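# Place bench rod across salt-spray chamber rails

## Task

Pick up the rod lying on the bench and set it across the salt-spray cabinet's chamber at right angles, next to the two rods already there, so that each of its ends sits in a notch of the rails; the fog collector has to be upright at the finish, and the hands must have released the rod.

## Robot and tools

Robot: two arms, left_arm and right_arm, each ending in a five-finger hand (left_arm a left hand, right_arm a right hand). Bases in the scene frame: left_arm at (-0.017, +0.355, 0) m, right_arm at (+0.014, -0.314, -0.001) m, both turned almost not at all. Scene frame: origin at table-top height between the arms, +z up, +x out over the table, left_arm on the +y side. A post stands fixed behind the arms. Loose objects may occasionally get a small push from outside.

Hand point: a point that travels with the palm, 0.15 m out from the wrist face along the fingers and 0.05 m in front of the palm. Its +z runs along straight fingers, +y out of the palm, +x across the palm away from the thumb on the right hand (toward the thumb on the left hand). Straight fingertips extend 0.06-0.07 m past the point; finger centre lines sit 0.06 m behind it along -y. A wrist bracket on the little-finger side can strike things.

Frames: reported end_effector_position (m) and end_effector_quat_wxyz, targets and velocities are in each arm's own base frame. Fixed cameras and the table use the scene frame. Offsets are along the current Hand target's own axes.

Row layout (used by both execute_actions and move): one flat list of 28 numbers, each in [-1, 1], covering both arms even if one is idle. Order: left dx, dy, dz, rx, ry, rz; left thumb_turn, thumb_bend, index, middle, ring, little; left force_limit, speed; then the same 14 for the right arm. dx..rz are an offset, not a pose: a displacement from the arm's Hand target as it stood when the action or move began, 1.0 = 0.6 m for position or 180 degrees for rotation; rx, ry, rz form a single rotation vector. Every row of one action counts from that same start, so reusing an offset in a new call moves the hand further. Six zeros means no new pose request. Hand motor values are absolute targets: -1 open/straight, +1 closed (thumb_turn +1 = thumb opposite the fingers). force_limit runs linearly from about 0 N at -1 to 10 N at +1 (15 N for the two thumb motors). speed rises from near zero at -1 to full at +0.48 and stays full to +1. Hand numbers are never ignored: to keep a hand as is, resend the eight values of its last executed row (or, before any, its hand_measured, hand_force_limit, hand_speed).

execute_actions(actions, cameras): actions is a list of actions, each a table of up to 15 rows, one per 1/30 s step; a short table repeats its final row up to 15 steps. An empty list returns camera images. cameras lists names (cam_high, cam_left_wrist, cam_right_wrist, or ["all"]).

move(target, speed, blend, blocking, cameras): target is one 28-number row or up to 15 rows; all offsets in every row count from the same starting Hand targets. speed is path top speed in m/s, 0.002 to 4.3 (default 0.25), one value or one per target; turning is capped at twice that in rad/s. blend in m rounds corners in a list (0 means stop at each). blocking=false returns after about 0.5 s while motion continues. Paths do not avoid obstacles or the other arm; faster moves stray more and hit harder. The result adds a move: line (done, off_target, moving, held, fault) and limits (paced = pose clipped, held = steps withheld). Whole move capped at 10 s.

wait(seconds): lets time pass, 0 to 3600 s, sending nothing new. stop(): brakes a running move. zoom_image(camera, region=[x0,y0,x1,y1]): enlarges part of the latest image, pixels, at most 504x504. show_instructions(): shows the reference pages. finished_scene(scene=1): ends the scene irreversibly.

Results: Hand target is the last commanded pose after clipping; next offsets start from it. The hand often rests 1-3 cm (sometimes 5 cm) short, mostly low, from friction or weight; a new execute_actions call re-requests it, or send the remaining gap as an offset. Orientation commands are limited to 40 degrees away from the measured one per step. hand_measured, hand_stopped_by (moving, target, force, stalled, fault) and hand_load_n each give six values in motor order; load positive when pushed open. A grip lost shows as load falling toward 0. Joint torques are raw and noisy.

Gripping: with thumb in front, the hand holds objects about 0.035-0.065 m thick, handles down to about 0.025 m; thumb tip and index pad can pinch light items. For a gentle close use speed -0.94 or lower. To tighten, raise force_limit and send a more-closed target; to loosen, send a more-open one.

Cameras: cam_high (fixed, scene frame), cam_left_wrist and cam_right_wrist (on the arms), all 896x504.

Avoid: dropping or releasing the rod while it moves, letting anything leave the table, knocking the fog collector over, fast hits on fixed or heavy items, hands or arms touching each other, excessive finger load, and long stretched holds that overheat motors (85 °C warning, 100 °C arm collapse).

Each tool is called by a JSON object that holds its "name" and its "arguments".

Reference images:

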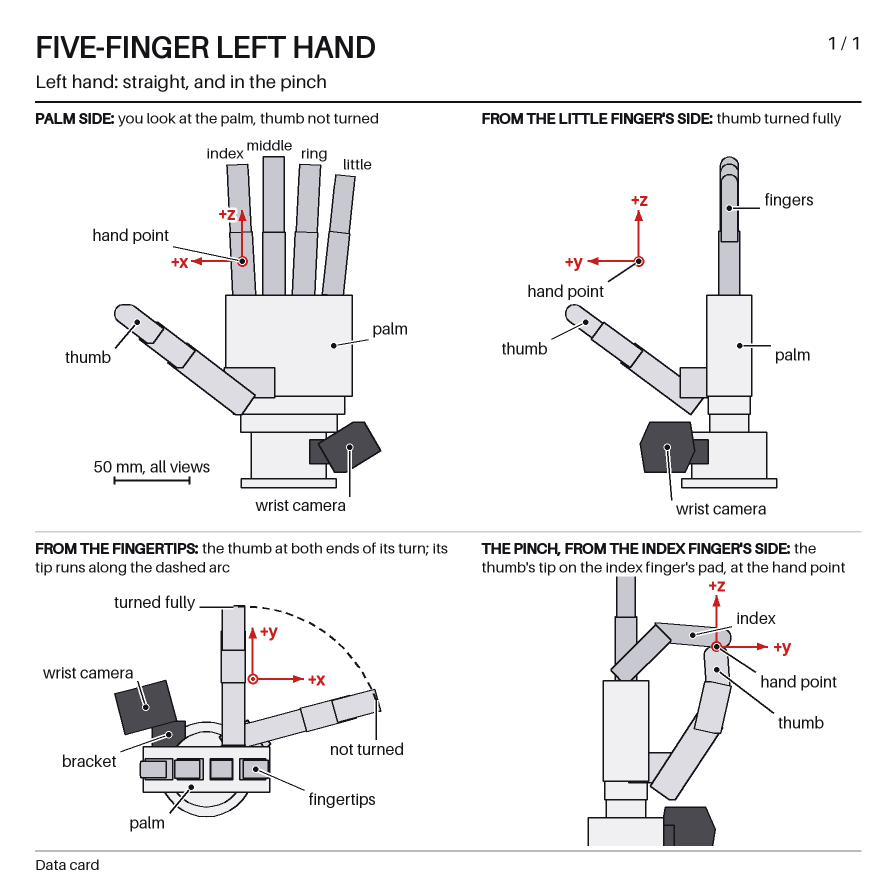

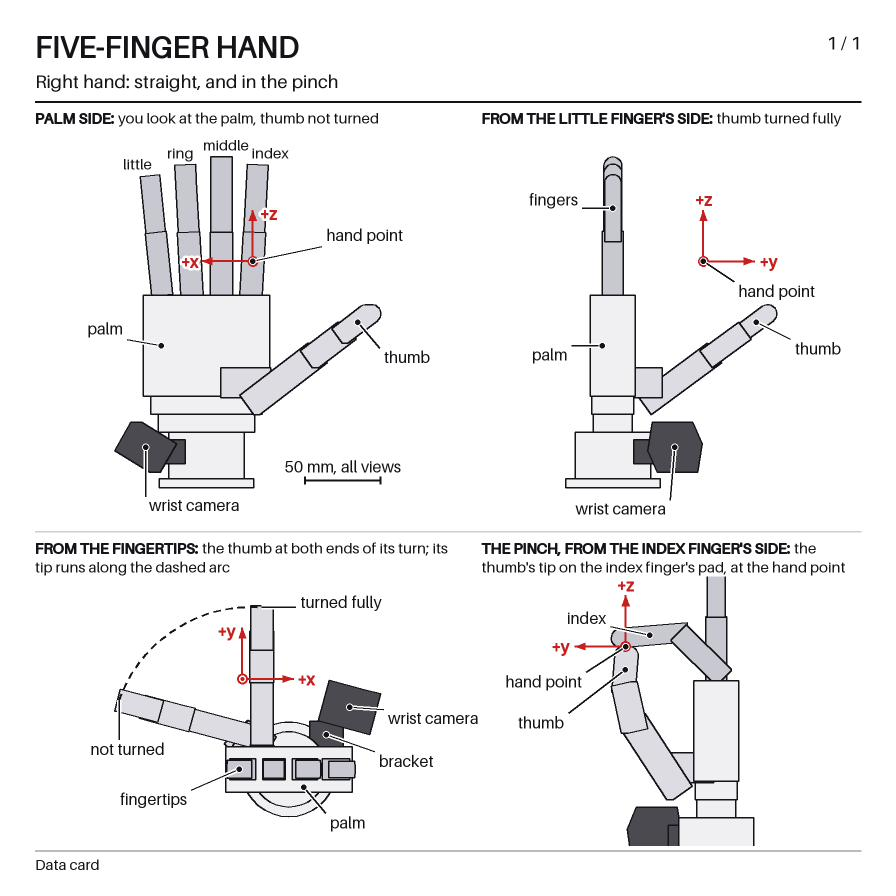

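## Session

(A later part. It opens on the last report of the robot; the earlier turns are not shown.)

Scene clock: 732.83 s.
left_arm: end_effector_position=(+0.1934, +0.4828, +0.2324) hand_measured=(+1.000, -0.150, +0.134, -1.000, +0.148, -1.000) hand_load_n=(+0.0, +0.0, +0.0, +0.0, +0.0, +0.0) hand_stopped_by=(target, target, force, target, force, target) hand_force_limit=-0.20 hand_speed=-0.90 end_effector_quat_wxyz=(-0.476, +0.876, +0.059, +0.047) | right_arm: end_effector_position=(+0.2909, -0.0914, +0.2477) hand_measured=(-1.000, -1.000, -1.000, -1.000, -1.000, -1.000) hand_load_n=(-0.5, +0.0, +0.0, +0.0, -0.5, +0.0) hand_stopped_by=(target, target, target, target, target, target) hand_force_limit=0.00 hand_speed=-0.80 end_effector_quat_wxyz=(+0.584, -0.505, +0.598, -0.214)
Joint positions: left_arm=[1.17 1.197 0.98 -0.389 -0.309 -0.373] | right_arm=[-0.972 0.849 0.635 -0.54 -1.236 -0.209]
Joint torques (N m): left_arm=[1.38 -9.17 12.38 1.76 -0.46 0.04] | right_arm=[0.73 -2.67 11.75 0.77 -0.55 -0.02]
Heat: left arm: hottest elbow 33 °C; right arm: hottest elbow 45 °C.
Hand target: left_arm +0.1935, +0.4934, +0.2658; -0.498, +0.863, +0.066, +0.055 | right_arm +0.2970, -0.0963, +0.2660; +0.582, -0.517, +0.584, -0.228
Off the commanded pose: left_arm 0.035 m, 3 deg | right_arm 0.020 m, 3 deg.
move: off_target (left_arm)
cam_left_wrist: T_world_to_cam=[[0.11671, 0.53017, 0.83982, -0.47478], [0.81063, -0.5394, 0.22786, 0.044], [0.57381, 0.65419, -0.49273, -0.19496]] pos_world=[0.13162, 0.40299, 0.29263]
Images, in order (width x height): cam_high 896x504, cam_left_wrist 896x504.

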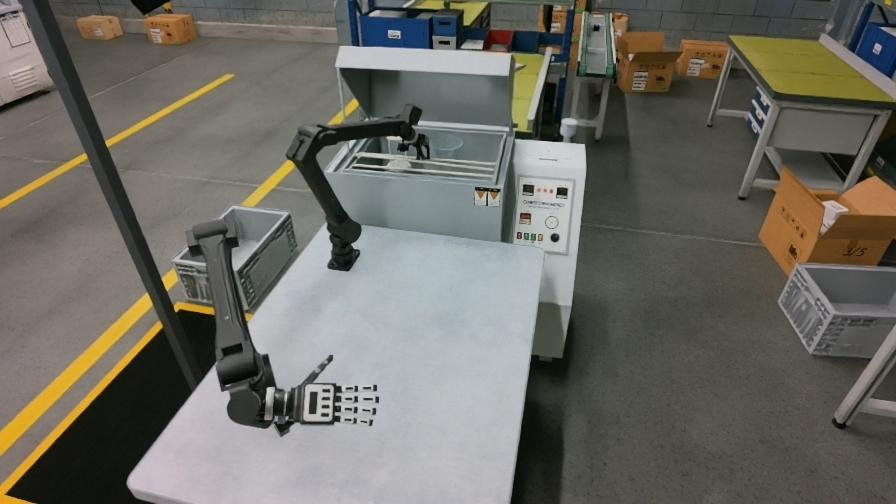

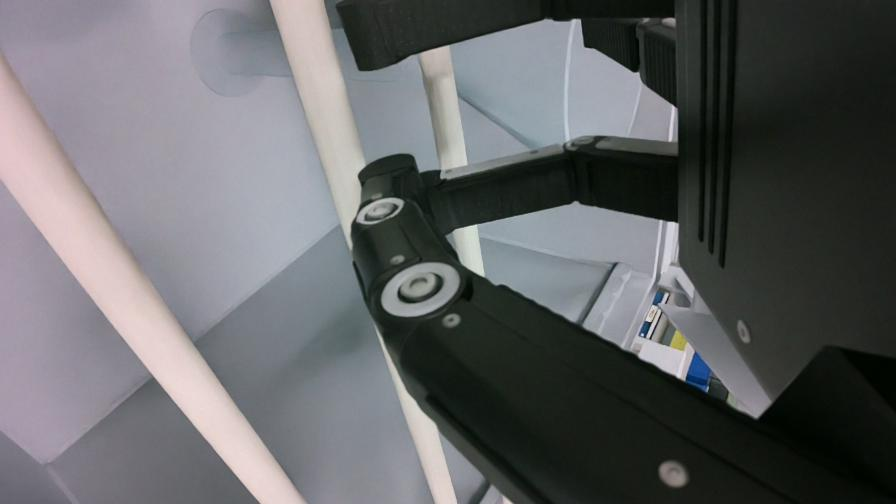

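{"name": "move", "arguments": {"target": [[0.0268,-0.142,-0.083,0,0,0,1,-0.15,0.35,-1,0.35,-1,-0.2,-0.9,0,0,0,0,0,0,-1,-1,-1,-1,-1,-1,0,-0.8],[0.1205,-0.072,-0.4213,-0.293,0.2346,0.4921,1,-0.15,0.35,-1,0.35,-1,-0.2,-0.9,0,0,0,0,0,0,-1,-1,-1,-1,-1,-1,0,-0.8],[0.0605,-0.0235,-0.3895,0.002,-0.4559,-0.7745,-1,-0.15,-0.5,-1,-0.5,-1,-0.2,0.3,0,0,0,0,0,0,-1,-1,-1,-1,-1,-1,0,-0.8]], "speed": [0.1,0.35,0.35], "blend": [0.02,0.05,0], "cameras": ["cam_left_wrist", "cam_high"]}}

{"name": "zoom_image", "arguments": {"camera": "cam_high", "region": [325, 110, 515, 216]}}

Scene clock: 786.10 s.
left_arm: end_effector_position=(+0.2218, +0.3038, +0.3921) hand_measured=(-1.000, -0.150, -0.500, -1.000, -0.500, -1.000) hand_load_n=(+0.0, +0.0, +0.0, +0.0, +0.0, +0.0) hand_stopped_by=(target, target, target, target, target, target) hand_force_limit=-0.20 hand_speed=0.30 end_effector_quat_wxyz=(+0.039, -0.087, +0.984, +0.149) | right_arm: end_effector_position=(+0.2909, -0.0914, +0.2477) hand_measured=(-1.000, -1.000, -1.000, -1.000, -1.000, -1.000) hand_load_n=(+0.0, +0.0, +0.0, +0.0, +0.0, +0.0) hand_stopped_by=(target, target, target, target, target, target) hand_force_limit=0.00 hand_speed=-0.80 end_effector_quat_wxyz=(+0.584, -0.505, +0.598, -0.214)
Joint positions: left_arm=[0.655 1.185 1.528 -1.684 -0.208 2.074] | right_arm=[-0.972 0.849 0.635 -0.54 -1.236 -0.209]
Joint torques (N m): left_arm=[0.15 -8.76 7.76 0.81 -0.57 0.08] | right_arm=[0.73 -2.49 11.75 0.69 -0.55 -0.03]
Heat: left arm: hottest elbow 37 °C; right arm: hottest elbow 46 °C.
Hand target: left_arm +0.2200, +0.3000, +0.4000; -0.001, +0.107, +0.994, +0.000 | right_arm +0.2970, -0.0963, +0.2660; +0.582, -0.517, +0.584, -0.228
Off the commanded pose: left_arm 0.009 m, 28 deg | right_arm 0.020 m, 3 deg.
joint sent to its limit (left arm) — joint 4 (wrist pitch), lower limit; joint 6 (wrist roll), upper limit. The joint targets are off in orientation, not in position.
move: off_target (left_arm); target 3's new numbers were sent with left_arm's hand 0.009 m and 28 deg from that target
cam_left_wrist: T_world_to_cam=[[-0.0829, -0.95181, -0.29528, 0.4222], [-0.85518, -0.08419, 0.51145, 0.00802], [-0.51166, 0.29492, -0.80698, 0.45767]] pos_world=[0.27603, 0.26755, 0.4899]
Images, in order (width x height): cam_high 896x504, cam_left_wrist 896x504.

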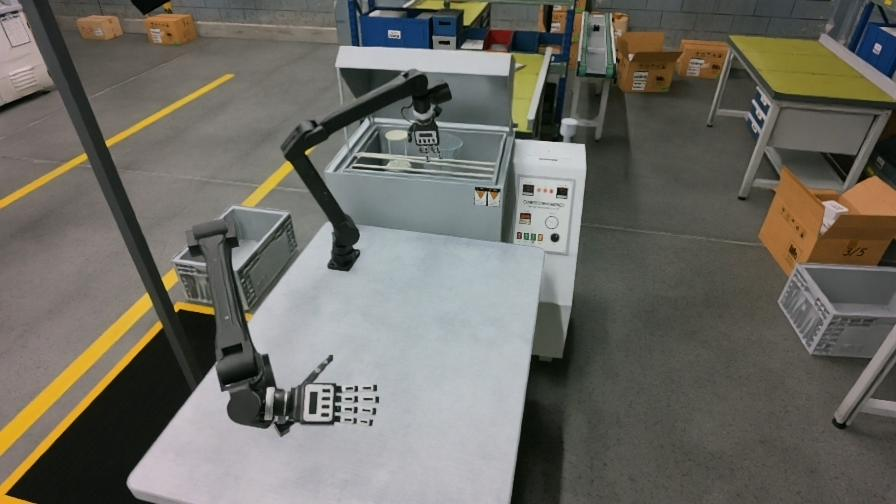

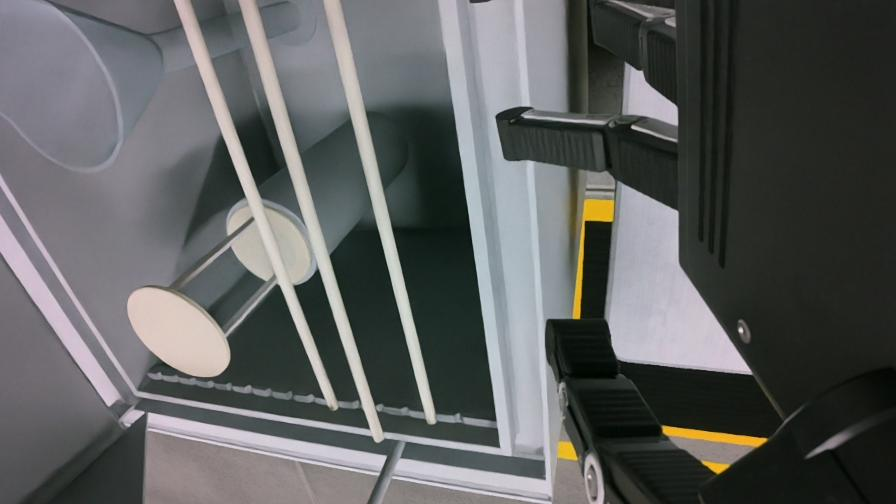

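Scaled by 2.653.

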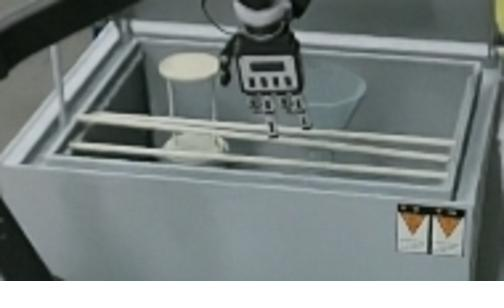

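{"name": "zoom_image", "arguments": {"camera": "cam_left_wrist", "region": [130, 340, 530, 504]}}

{"name": "zoom_image", "arguments": {"camera": "cam_left_wrist", "region": [300, 370, 460, 460]}}

Scaled by 1.260.

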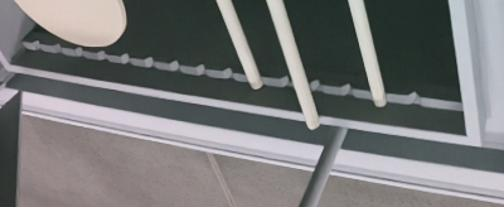

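Scaled by 3.150.

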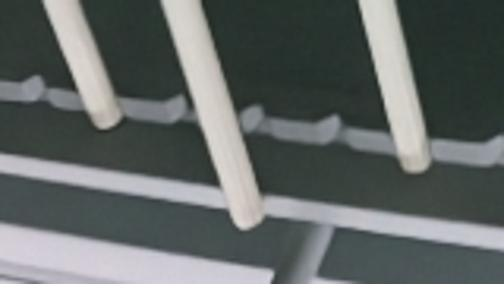

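{"name": "move", "arguments": {"target": [[-0.0489,0.0104,-0.0333,0,0,-0.5667,1,-0.2,-0.2,-1,-0.2,-1,-0.2,0.2,0,0,0,0,0,0,-1,-1,-1,-1,-1,-1,0,-0.8],[0.1112,0.2745,0.1333,0.0788,0.4602,0.8009,1,-0.2,-0.2,-1,-0.2,-1,-0.2,0.2,0,0,0,0,0,0,-1,-1,-1,-1,-1,-1,0,-0.8]], "speed": [0.35,0.3], "blend": [0.03,0], "cameras": ["cam_left_wrist", "cam_high"]}}

{"name": "zoom_image", "arguments": {"camera": "cam_left_wrist", "region": [0, 0, 504, 504]}}

Scene clock: 833.13 s.
left_arm: end_effector_position=(+0.1912, +0.4715, +0.3035) hand_measured=(+1.000, -0.200, -0.200, -1.000, -0.200, -1.000) hand_load_n=(+0.0, +0.0, +0.0, +0.0, -0.5, +0.0) hand_stopped_by=(target, target, target, target, target, target) hand_force_limit=-0.20 hand_speed=0.20 end_effector_quat_wxyz=(-0.482, +0.875, +0.006, -0.042) | right_arm: end_effector_position=(+0.2909, -0.0914, +0.2477) hand_measured=(-1.000, -1.000, -1.000, -1.000, -1.000, -1.000) hand_load_n=(+0.0, +0.0, +0.0, +0.0, +0.0, +0.0) hand_stopped_by=(target, target, target, target, target, target) hand_force_limit=0.00 hand_speed=-0.80 end_effector_quat_wxyz=(+0.584, -0.505, +0.598, -0.214)
Joint positions: left_arm=[1.089 1.181 1.174 -0.635 -0.479 -0.253] | right_arm=[-0.972 0.849 0.635 -0.54 -1.236 -0.209]
Joint torques (N m): left_arm=[1.26 -9.29 9.31 2.77 -0.55 -0.12] | right_arm=[0.73 -2.61 11.71 0.76 -0.55 -0.02]
Heat: left arm: hottest elbow 32 °C; right arm: hottest elbow 46 °C.
Hand target: left_arm +0.1899, +0.4752, +0.3201; -0.499, +0.865, +0.021, -0.032 | right_arm +0.2970, -0.0963, +0.2660; +0.582, -0.517, +0.584, -0.228
Off the commanded pose: left_arm 0.017 m, 3 deg | right_arm 0.020 m, 3 deg.
move: off_target (left_arm)
cam_left_wrist: T_world_to_cam=[[0.29084, 0.5231, 0.80111, -0.54649], [0.83548, -0.54689, 0.05379, 0.07507], [0.46625, 0.65367, -0.5961, -0.09909]] pos_world=[0.14242, 0.39169, 0.37469]
Images, in order (width x height): cam_high 896x504, cam_left_wrist 896x504.

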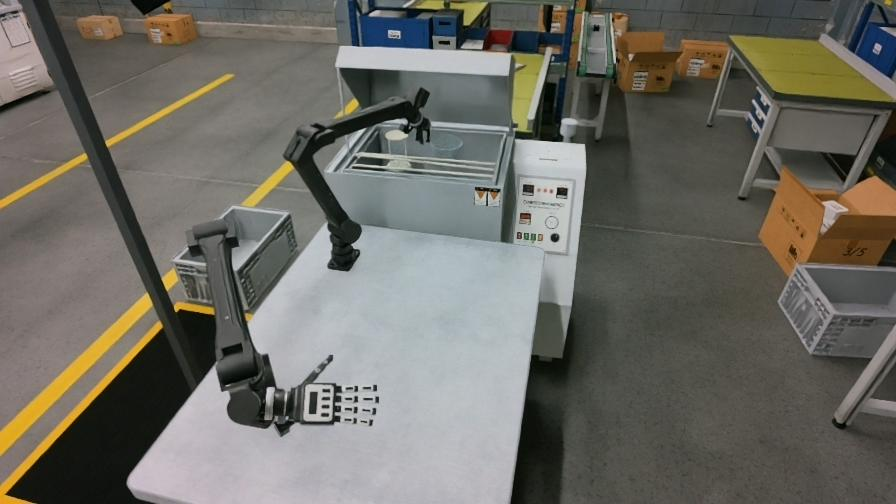

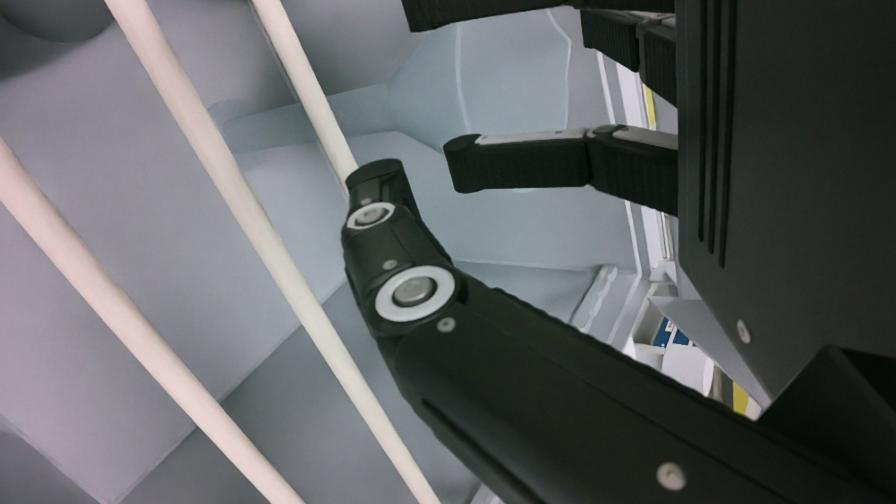

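Scaled by 1.000.

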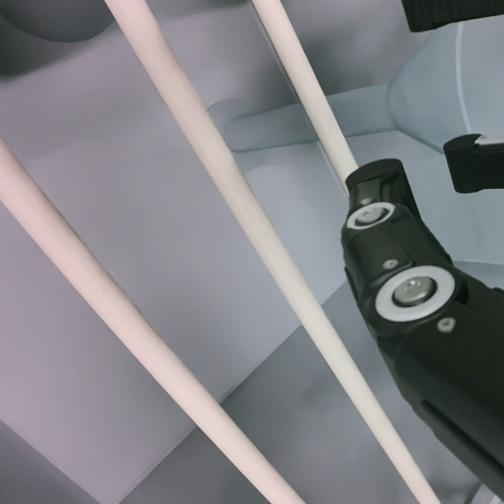

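{"name": "zoom_image", "arguments": {"camera": "cam_left_wrist", "region": [80, 0, 280, 200]}}

{"name": "zoom_image", "arguments": {"camera": "cam_left_wrist", "region": [250, 304, 450, 504]}}

{"name": "zoom_image", "arguments": {"camera": "cam_left_wrist", "region": [230, 0, 430, 200]}}

{"name": "zoom_image", "arguments": {"camera": "cam_left_wrist", "region": [0, 120, 384, 504]}}

Scaled by 2.520.

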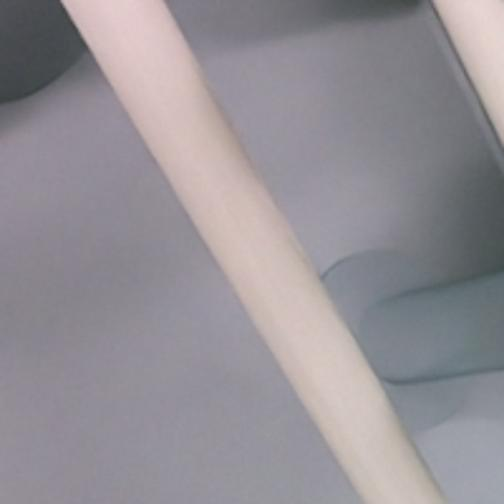

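Scaled by 2.520.

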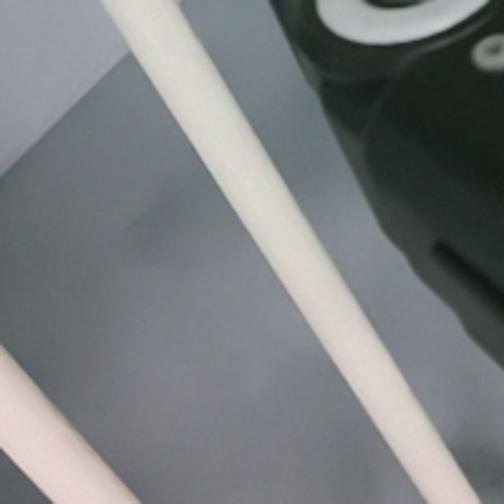

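Scaled by 2.520.

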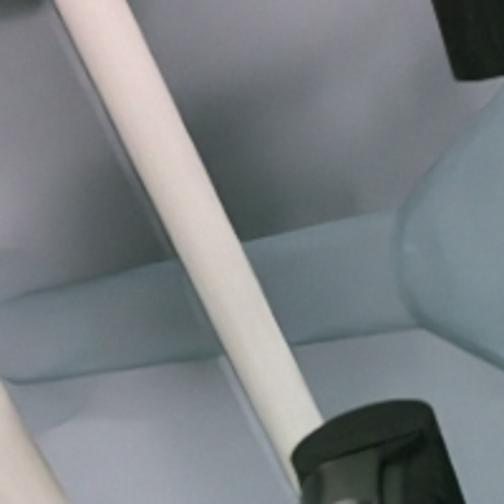

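Scaled by 1.312.

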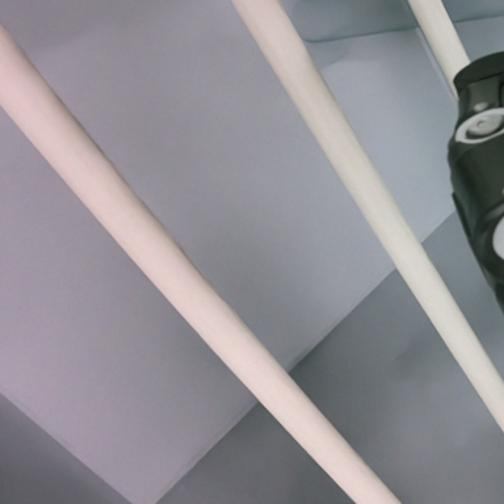

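{"name": "move", "arguments": {"target": [0.0032,0.1107,0.0687,0,0,0,1,-0.2,-0.2,-1,-0.2,-1,-0.2,0.2,0,0,0,0,0,0,-1,-1,-1,-1,-1,-1,0,-0.8], "speed": 0.1, "cameras": ["cam_left_wrist"]}}

{"name": "zoom_image", "arguments": {"camera": "cam_left_wrist", "region": [200, 0, 504, 304]}}

{"name": "zoom_image", "arguments": {"camera": "cam_left_wrist", "region": [300, 304, 500, 504]}}

Scene clock: 861.23 s.
left_arm: end_effector_position=(+0.1894, +0.4700, +0.2352) hand_measured=(+1.000, -0.200, -0.200, -1.000, -0.200, -1.000) hand_load_n=(-0.5, +0.0, +0.0, +0.0, +0.0, +0.0) hand_stopped_by=(target, target, target, target, target, target) hand_force_limit=-0.20 hand_speed=0.20 end_effector_quat_wxyz=(-0.491, +0.871, +0.010, -0.037) | right_arm: end_effector_position=(+0.2909, -0.0914, +0.2477) hand_measured=(-1.000, -1.000, -1.000, -1.000, -1.000, -1.000) hand_load_n=(-0.5, +0.0, +0.0, +0.0, +0.0, +0.0) hand_stopped_by=(target, target, target, target, target, target) hand_force_limit=0.00 hand_speed=-0.80 end_effector_quat_wxyz=(+0.584, -0.505, +0.598, -0.214)
Joint positions: left_arm=[1.091 1.184 0.986 -0.422 -0.479 -0.253] | right_arm=[-0.972 0.849 0.635 -0.54 -1.236 -0.209]
Joint torques (N m): left_arm=[1.85 -7.59 9.2 2.69 -0.39 -0.09] | right_arm=[1.03 -2.73 11.69 0.77 -0.55 -0.03]
Heat: left arm: hottest elbow 32 °C; right arm: hottest elbow 47 °C.
Hand target: left_arm +0.1888, +0.4777, +0.2419; -0.499, +0.865, +0.021, -0.032 | right_arm +0.2970, -0.0963, +0.2660; +0.582, -0.517, +0.584, -0.228
Off the commanded pose: left_arm 0.010 m, 2 deg | right_arm 0.020 m, 3 deg.
move: done
cam_left_wrist: T_world_to_cam=[[0.28149, 0.5081, 0.814, -0.48467], [0.83604, -0.54622, 0.05184, 0.07952], [0.47096, 0.66594, -0.57855, -0.14874]] pos_world=[0.14, 0.38875, 0.30435]

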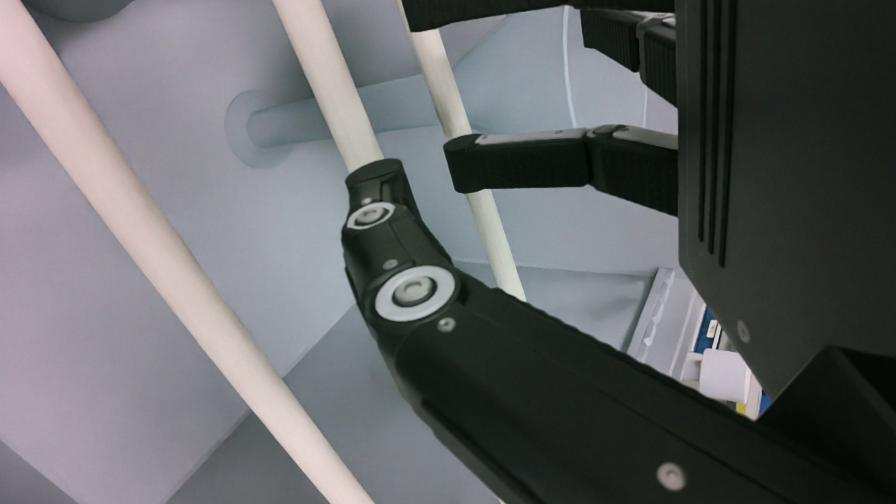

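Scaled by 1.658.

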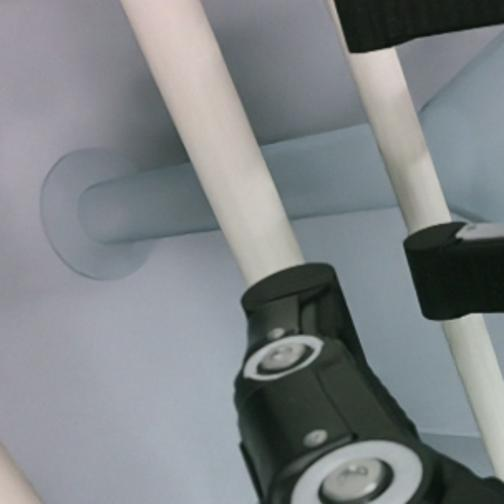

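Scaled by 2.520.

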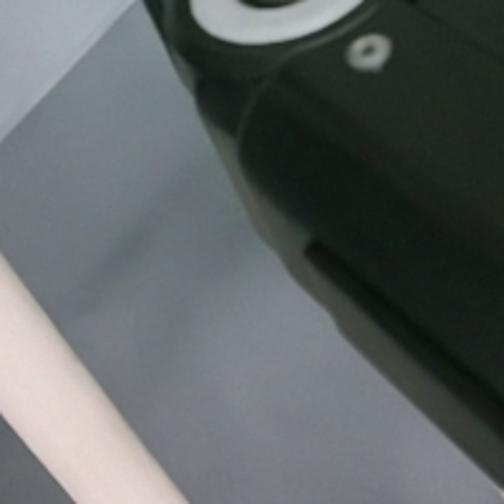

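{"name": "move", "arguments": {"target": [0.002,0.0469,0.03,0,0,0,1,-0.2,-0.2,-1,-0.2,-1,-0.2,0.2,0,0,0,0,0,0,-1,-1,-1,-1,-1,-1,0,-0.8], "speed": 0.06, "cameras": ["cam_left_wrist", "cam_high"]}}

{"name": "zoom_image", "arguments": {"camera": "cam_left_wrist", "region": [200, 0, 504, 304]}}

{"name": "zoom_image", "arguments": {"camera": "cam_high", "region": [340, 100, 440, 180]}}

Scene clock: 869.73 s.
left_arm: end_effector_position=(+0.1894, +0.4717, +0.2025) hand_measured=(+1.000, -0.200, -0.200, -1.000, -0.200, -1.000) hand_load_n=(+0.0, +0.5, +0.0, +0.0, +0.0, +0.0) hand_stopped_by=(target, target, target, target, target, target) hand_force_limit=-0.20 hand_speed=0.20 end_effector_quat_wxyz=(-0.491, +0.870, +0.011, -0.038) | right_arm: end_effector_position=(+0.2909, -0.0914, +0.2477) hand_measured=(-1.000, -1.000, -1.000, -1.000, -1.000, -1.000) hand_load_n=(+0.0, +0.0, +0.0, +0.0, +0.0, +0.0) hand_stopped_by=(target, target, target, target, target, target) hand_force_limit=0.00 hand_speed=-0.80 end_effector_quat_wxyz=(+0.584, -0.505, +0.598, -0.214)
Joint positions: left_arm=[1.092 1.211 0.918 -0.326 -0.479 -0.253] | right_arm=[-0.972 0.849 0.635 -0.54 -1.236 -0.209]
Joint torques (N m): left_arm=[1.14 -8.59 8.9 2.65 -0.34 -0.08] | right_arm=[0.67 -2.49 11.66 0.68 -0.57 -0.01]
Heat: left arm: hottest elbow 32 °C; right arm: hottest elbow 47 °C.
Hand target: left_arm +0.1888, +0.4792, +0.2086; -0.500, +0.865, +0.021, -0.032 | right_arm +0.2970, -0.0963, +0.2660; +0.582, -0.517, +0.584, -0.228
Off the commanded pose: left_arm 0.010 m, 2 deg | right_arm 0.020 m, 3 deg.
move: done
cam_left_wrist: T_world_to_cam=[[0.28004, 0.50744, 0.81491, -0.45846], [0.83685, -0.54498, 0.05177, 0.08138], [0.47039, 0.66746, -0.57726, -0.16968]] pos_world=[0.1401, 0.39024, 0.27144]
Images, in order (width x height): cam_high 896x504, cam_left_wrist 896x504.

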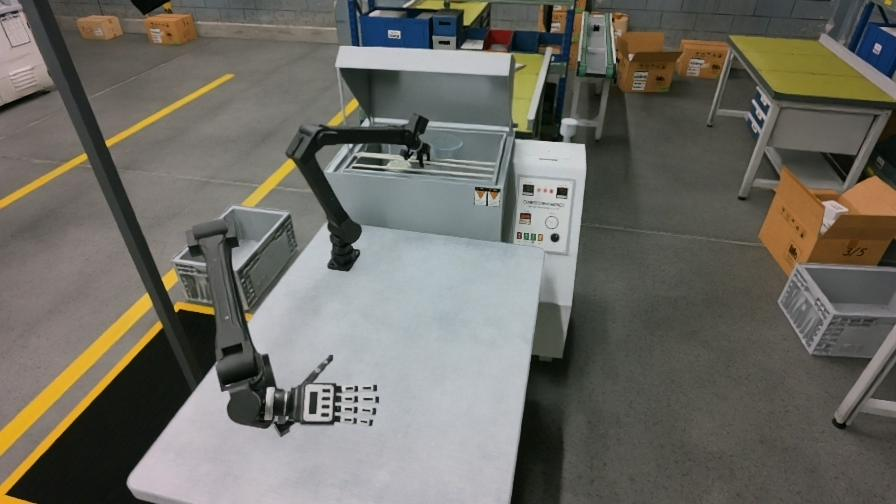

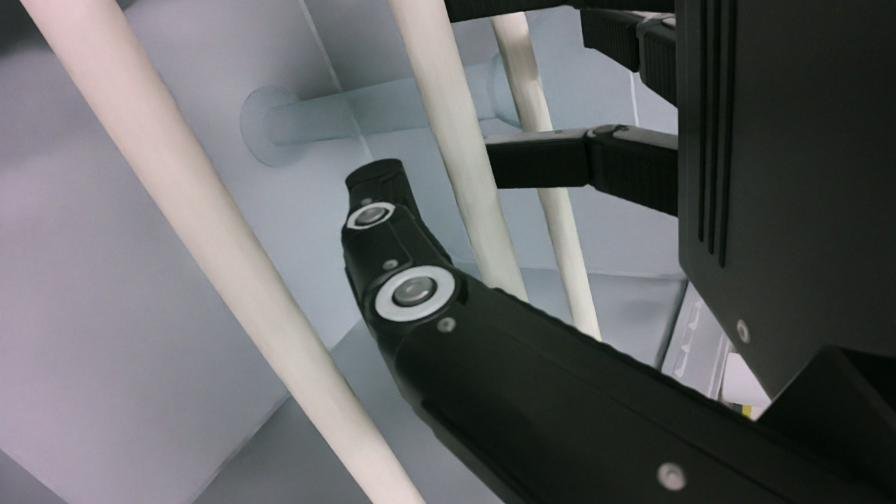

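Scaled by 1.658.

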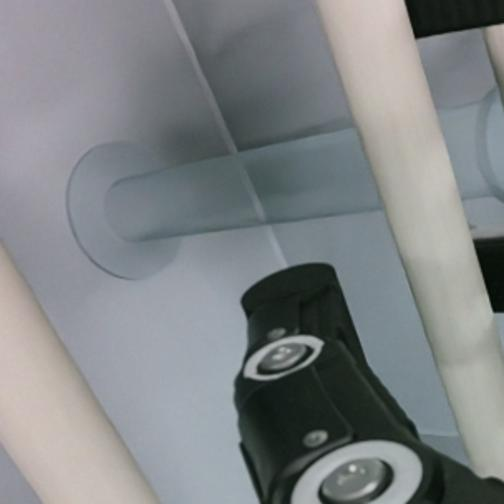

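Scaled by 5.040.

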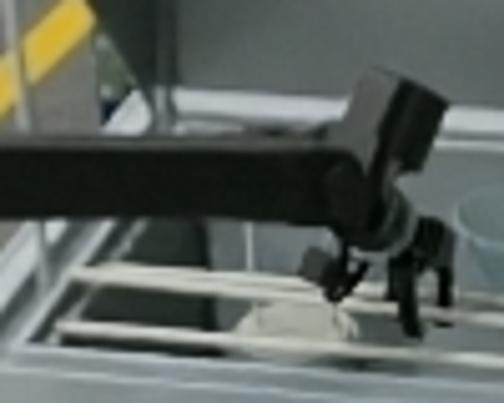

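{"name": "move", "arguments": {"target": [[0,0,0,0,0,0,1,0.05,-0.2,-1,-0.2,-1,0.2,-0.6,0,0,0,0,0,0,-1,-1,-1,-1,-1,-1,0,-0.8],[0,0,0,0,0,0,1,0.05,0.4,-1,0.4,-1,0.2,-0.9,0,0,0,0,0,0,-1,-1,-1,-1,-1,-1,0,-0.8]], "speed": 0.06, "cameras": ["cam_left_wrist", "cam_high"]}}

{"name": "zoom_image", "arguments": {"camera": "cam_left_wrist", "region": [200, 0, 504, 304]}}

Scene clock: 879.13 s.
left_arm: end_effector_position=(+0.1894, +0.4720, +0.2027) hand_measured=(+1.000, +0.048, +0.086, -1.000, +0.094, -1.000) hand_load_n=(+0.5, +7.0, +6.5, +0.0, +7.0, +0.0) hand_stopped_by=(target, target, force, target, force, target) hand_force_limit=0.20 hand_speed=-0.90 end_effector_quat_wxyz=(-0.491, +0.870, +0.011, -0.037) | right_arm: end_effector_position=(+0.2909, -0.0914, +0.2477) hand_measured=(-1.000, -1.000, -1.000, -1.000, -1.000, -1.000) hand_load_n=(+0.0, +0.0, +0.0, +0.0, -0.5, +0.0) hand_stopped_by=(target, target, target, target, target, target) hand_force_limit=0.00 hand_speed=-0.80 end_effector_quat_wxyz=(+0.584, -0.505, +0.598, -0.214)
Joint positions: left_arm=[1.092 1.211 0.918 -0.325 -0.479 -0.253] | right_arm=[-0.972 0.849 0.635 -0.54 -1.236 -0.209]
Joint torques (N m): left_arm=[1.96 -8.82 8.85 2.61 -0.35 -0.05] | right_arm=[1.03 -2.55 11.79 0.72 -0.54 -0.03]
Heat: left arm: hottest elbow 32 °C; right arm: hottest elbow 47 °C.
Hand target: left_arm +0.1887, +0.4792, +0.2086; -0.499, +0.865, +0.021, -0.032 | right_arm +0.2970, -0.0963, +0.2660; +0.582, -0.517, +0.584, -0.228
Off the commanded pose: left_arm 0.009 m, 2 deg | right_arm 0.020 m, 3 deg.
move: done
cam_left_wrist: T_world_to_cam=[[0.27943, 0.50671, 0.81557, -0.45845], [0.83684, -0.54498, 0.05187, 0.08146], [0.47075, 0.66801, -0.57632, -0.17028]] pos_world=[0.1401, 0.39044, 0.27154]
Images, in order (width x height): cam_high 896x504, cam_left_wrist 896x504.

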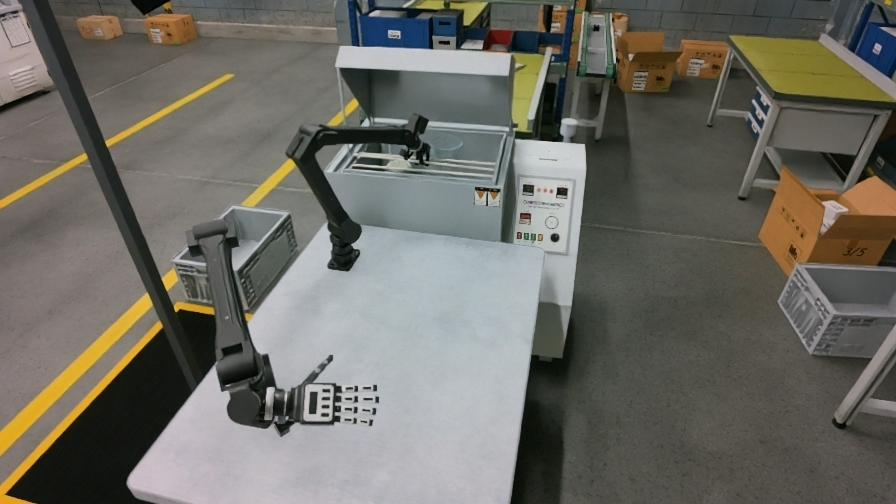

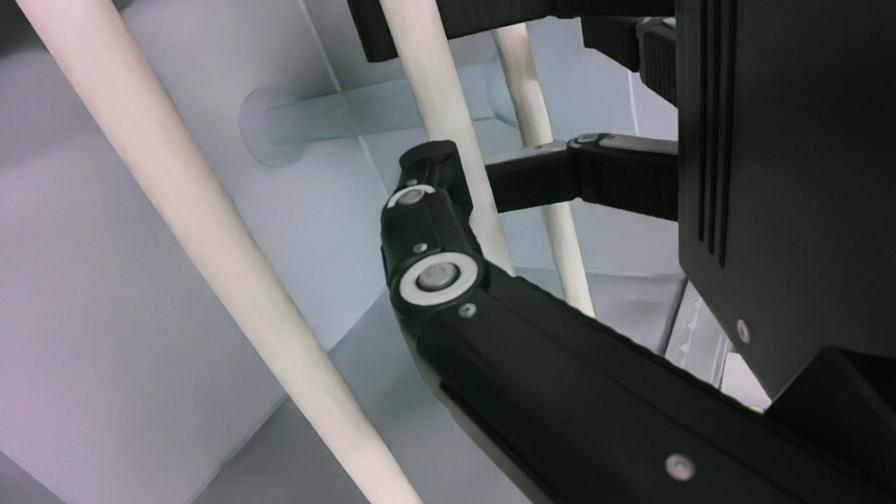

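Scaled by 1.658.

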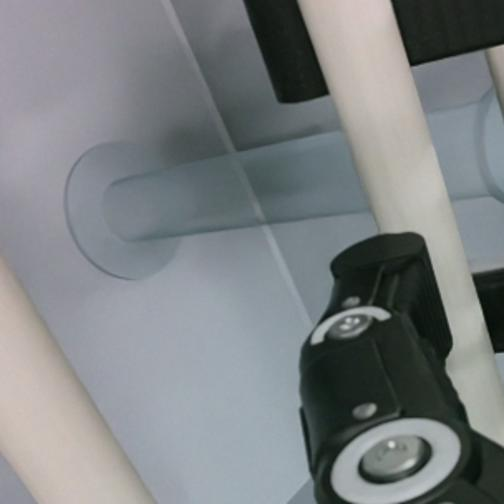

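{"name": "move", "arguments": {"target": [[-0.002,-0.0505,-0.0291,0,0,0,1,0.05,0.4,-1,0.4,-1,0.2,-0.9,0,0,0,0,0,0,-1,-1,-1,-1,-1,-1,0,-0.8],[0.0122,-0.0563,-0.0202,-0.0009,0.0114,-0.011,1,0.05,0.4,-1,0.4,-1,0.2,-0.9,0,0,0,0,0,0,-1,-1,-1,-1,-1,-1,0,-0.8]], "speed": 0.06, "cameras": ["cam_left_wrist", "cam_high"]}}

{"name": "zoom_image", "arguments": {"camera": "cam_high", "region": [345, 140, 375, 170]}}

{"name": "zoom_image", "arguments": {"camera": "cam_high", "region": [480, 150, 510, 180]}}

{"name": "zoom_image", "arguments": {"camera": "cam_left_wrist", "region": [340, 0, 540, 200]}}

{"name": "zoom_image", "arguments": {"camera": "cam_left_wrist", "region": [420, 190, 620, 390]}}

{"name": "zoom_image", "arguments": {"camera": "cam_left_wrist", "region": [0, 120, 384, 504]}}

Scene clock: 887.63 s.
left_arm: end_effector_position=(+0.1918, +0.4681, +0.2093) hand_measured=(+1.000, +0.048, +0.086, -1.000, +0.094, -1.000) hand_load_n=(+1.5, +7.0, +7.5, +0.0, +5.0, +0.0) hand_stopped_by=(target, target, force, target, force, target) hand_force_limit=0.20 hand_speed=-0.90 end_effector_quat_wxyz=(-0.473, +0.881, +0.009, -0.024) | right_arm: end_effector_position=(+0.2909, -0.0914, +0.2477) hand_measured=(-1.000, -1.000, -1.000, -1.000, -1.000, -1.000) hand_load_n=(-0.5, +0.0, +0.0, +0.0, +0.0, +0.0) hand_stopped_by=(target, target, target, target, target, target) hand_force_limit=0.00 hand_speed=-0.80 end_effector_quat_wxyz=(+0.584, -0.505, +0.598, -0.214)
Joint positions: left_arm=[1.103 1.208 0.954 -0.4 -0.435 -0.272] | right_arm=[-0.972 0.849 0.635 -0.54 -1.236 -0.209]
Joint torques (N m): left_arm=[1.61 -9.17 12.7 2.22 -0.35 -0.15] | right_arm=[0.56 -2.78 11.74 0.83 -0.53 -0.02]
Heat: left arm: hottest elbow 33 °C; right arm: hottest elbow 47 °C.
Hand target: left_arm +0.1969, +0.4862, +0.2438; -0.499, +0.866, +0.027, -0.008 | right_arm +0.2970, -0.0963, +0.2660; +0.582, -0.517, +0.584, -0.228
Off the commanded pose: left_arm 0.039 m, 4 deg | right_arm 0.020 m, 3 deg.
move: off_target (left_arm)
cam_left_wrist: T_world_to_cam=[[0.2693, 0.5373, 0.79924, -0.47156], [0.82708, -0.55419, 0.09389, 0.07435], [0.49338, 0.63575, -0.59364, -0.15066]] pos_world=[0.13983, 0.39036, 0.28047]
Images, in order (width x height): cam_high 896x504, cam_left_wrist 896x504.

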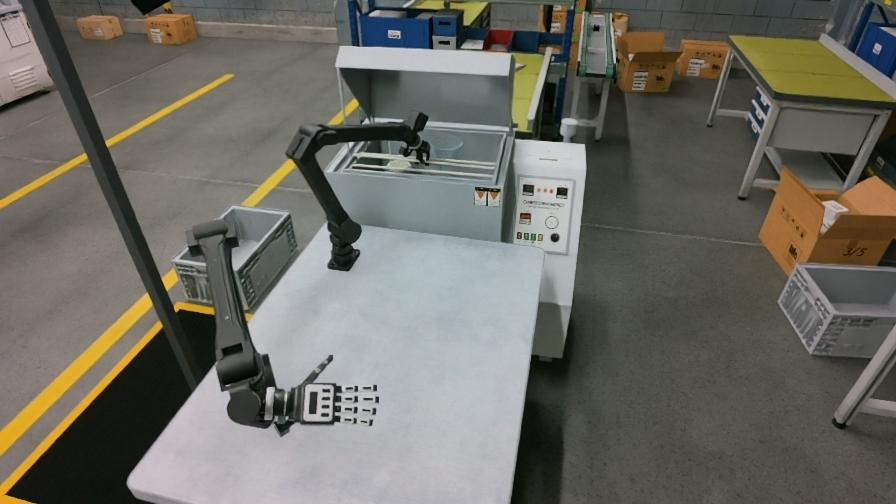

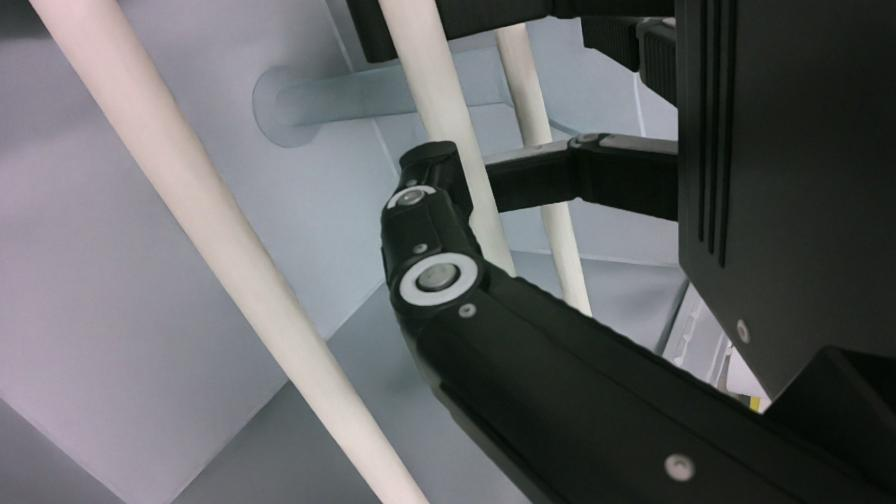

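Scaled by 16.800.

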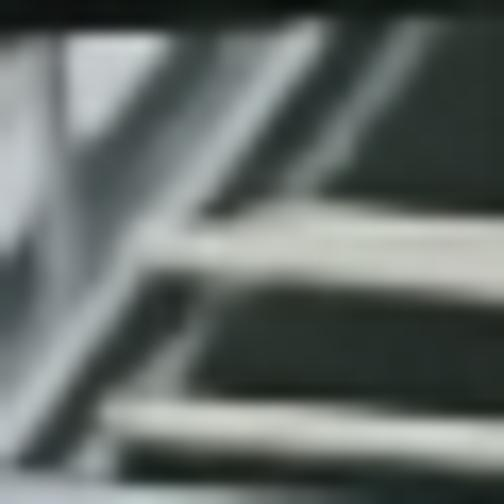

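Scaled by 16.800.

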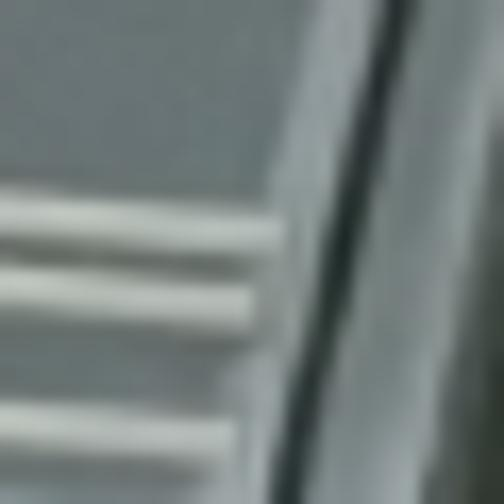

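Scaled by 2.520.

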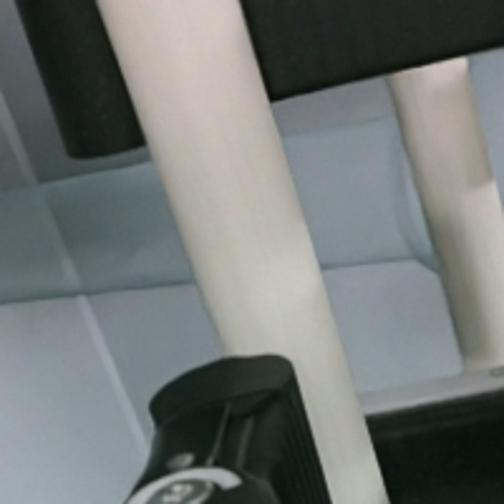

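Scaled by 2.520.

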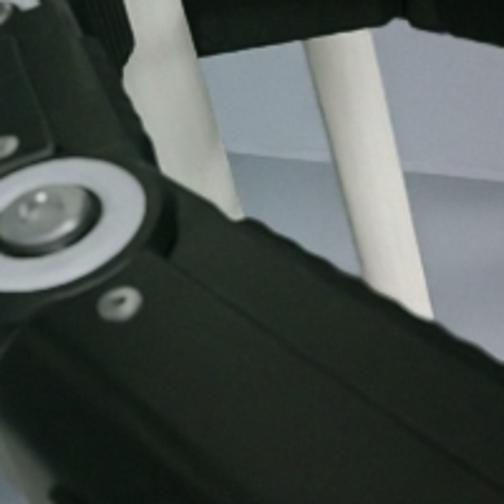

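Scaled by 1.312.

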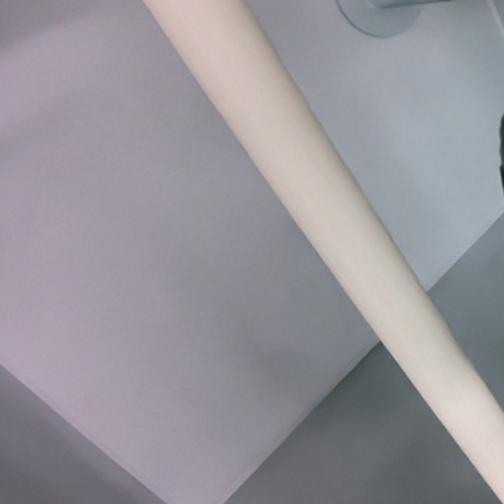

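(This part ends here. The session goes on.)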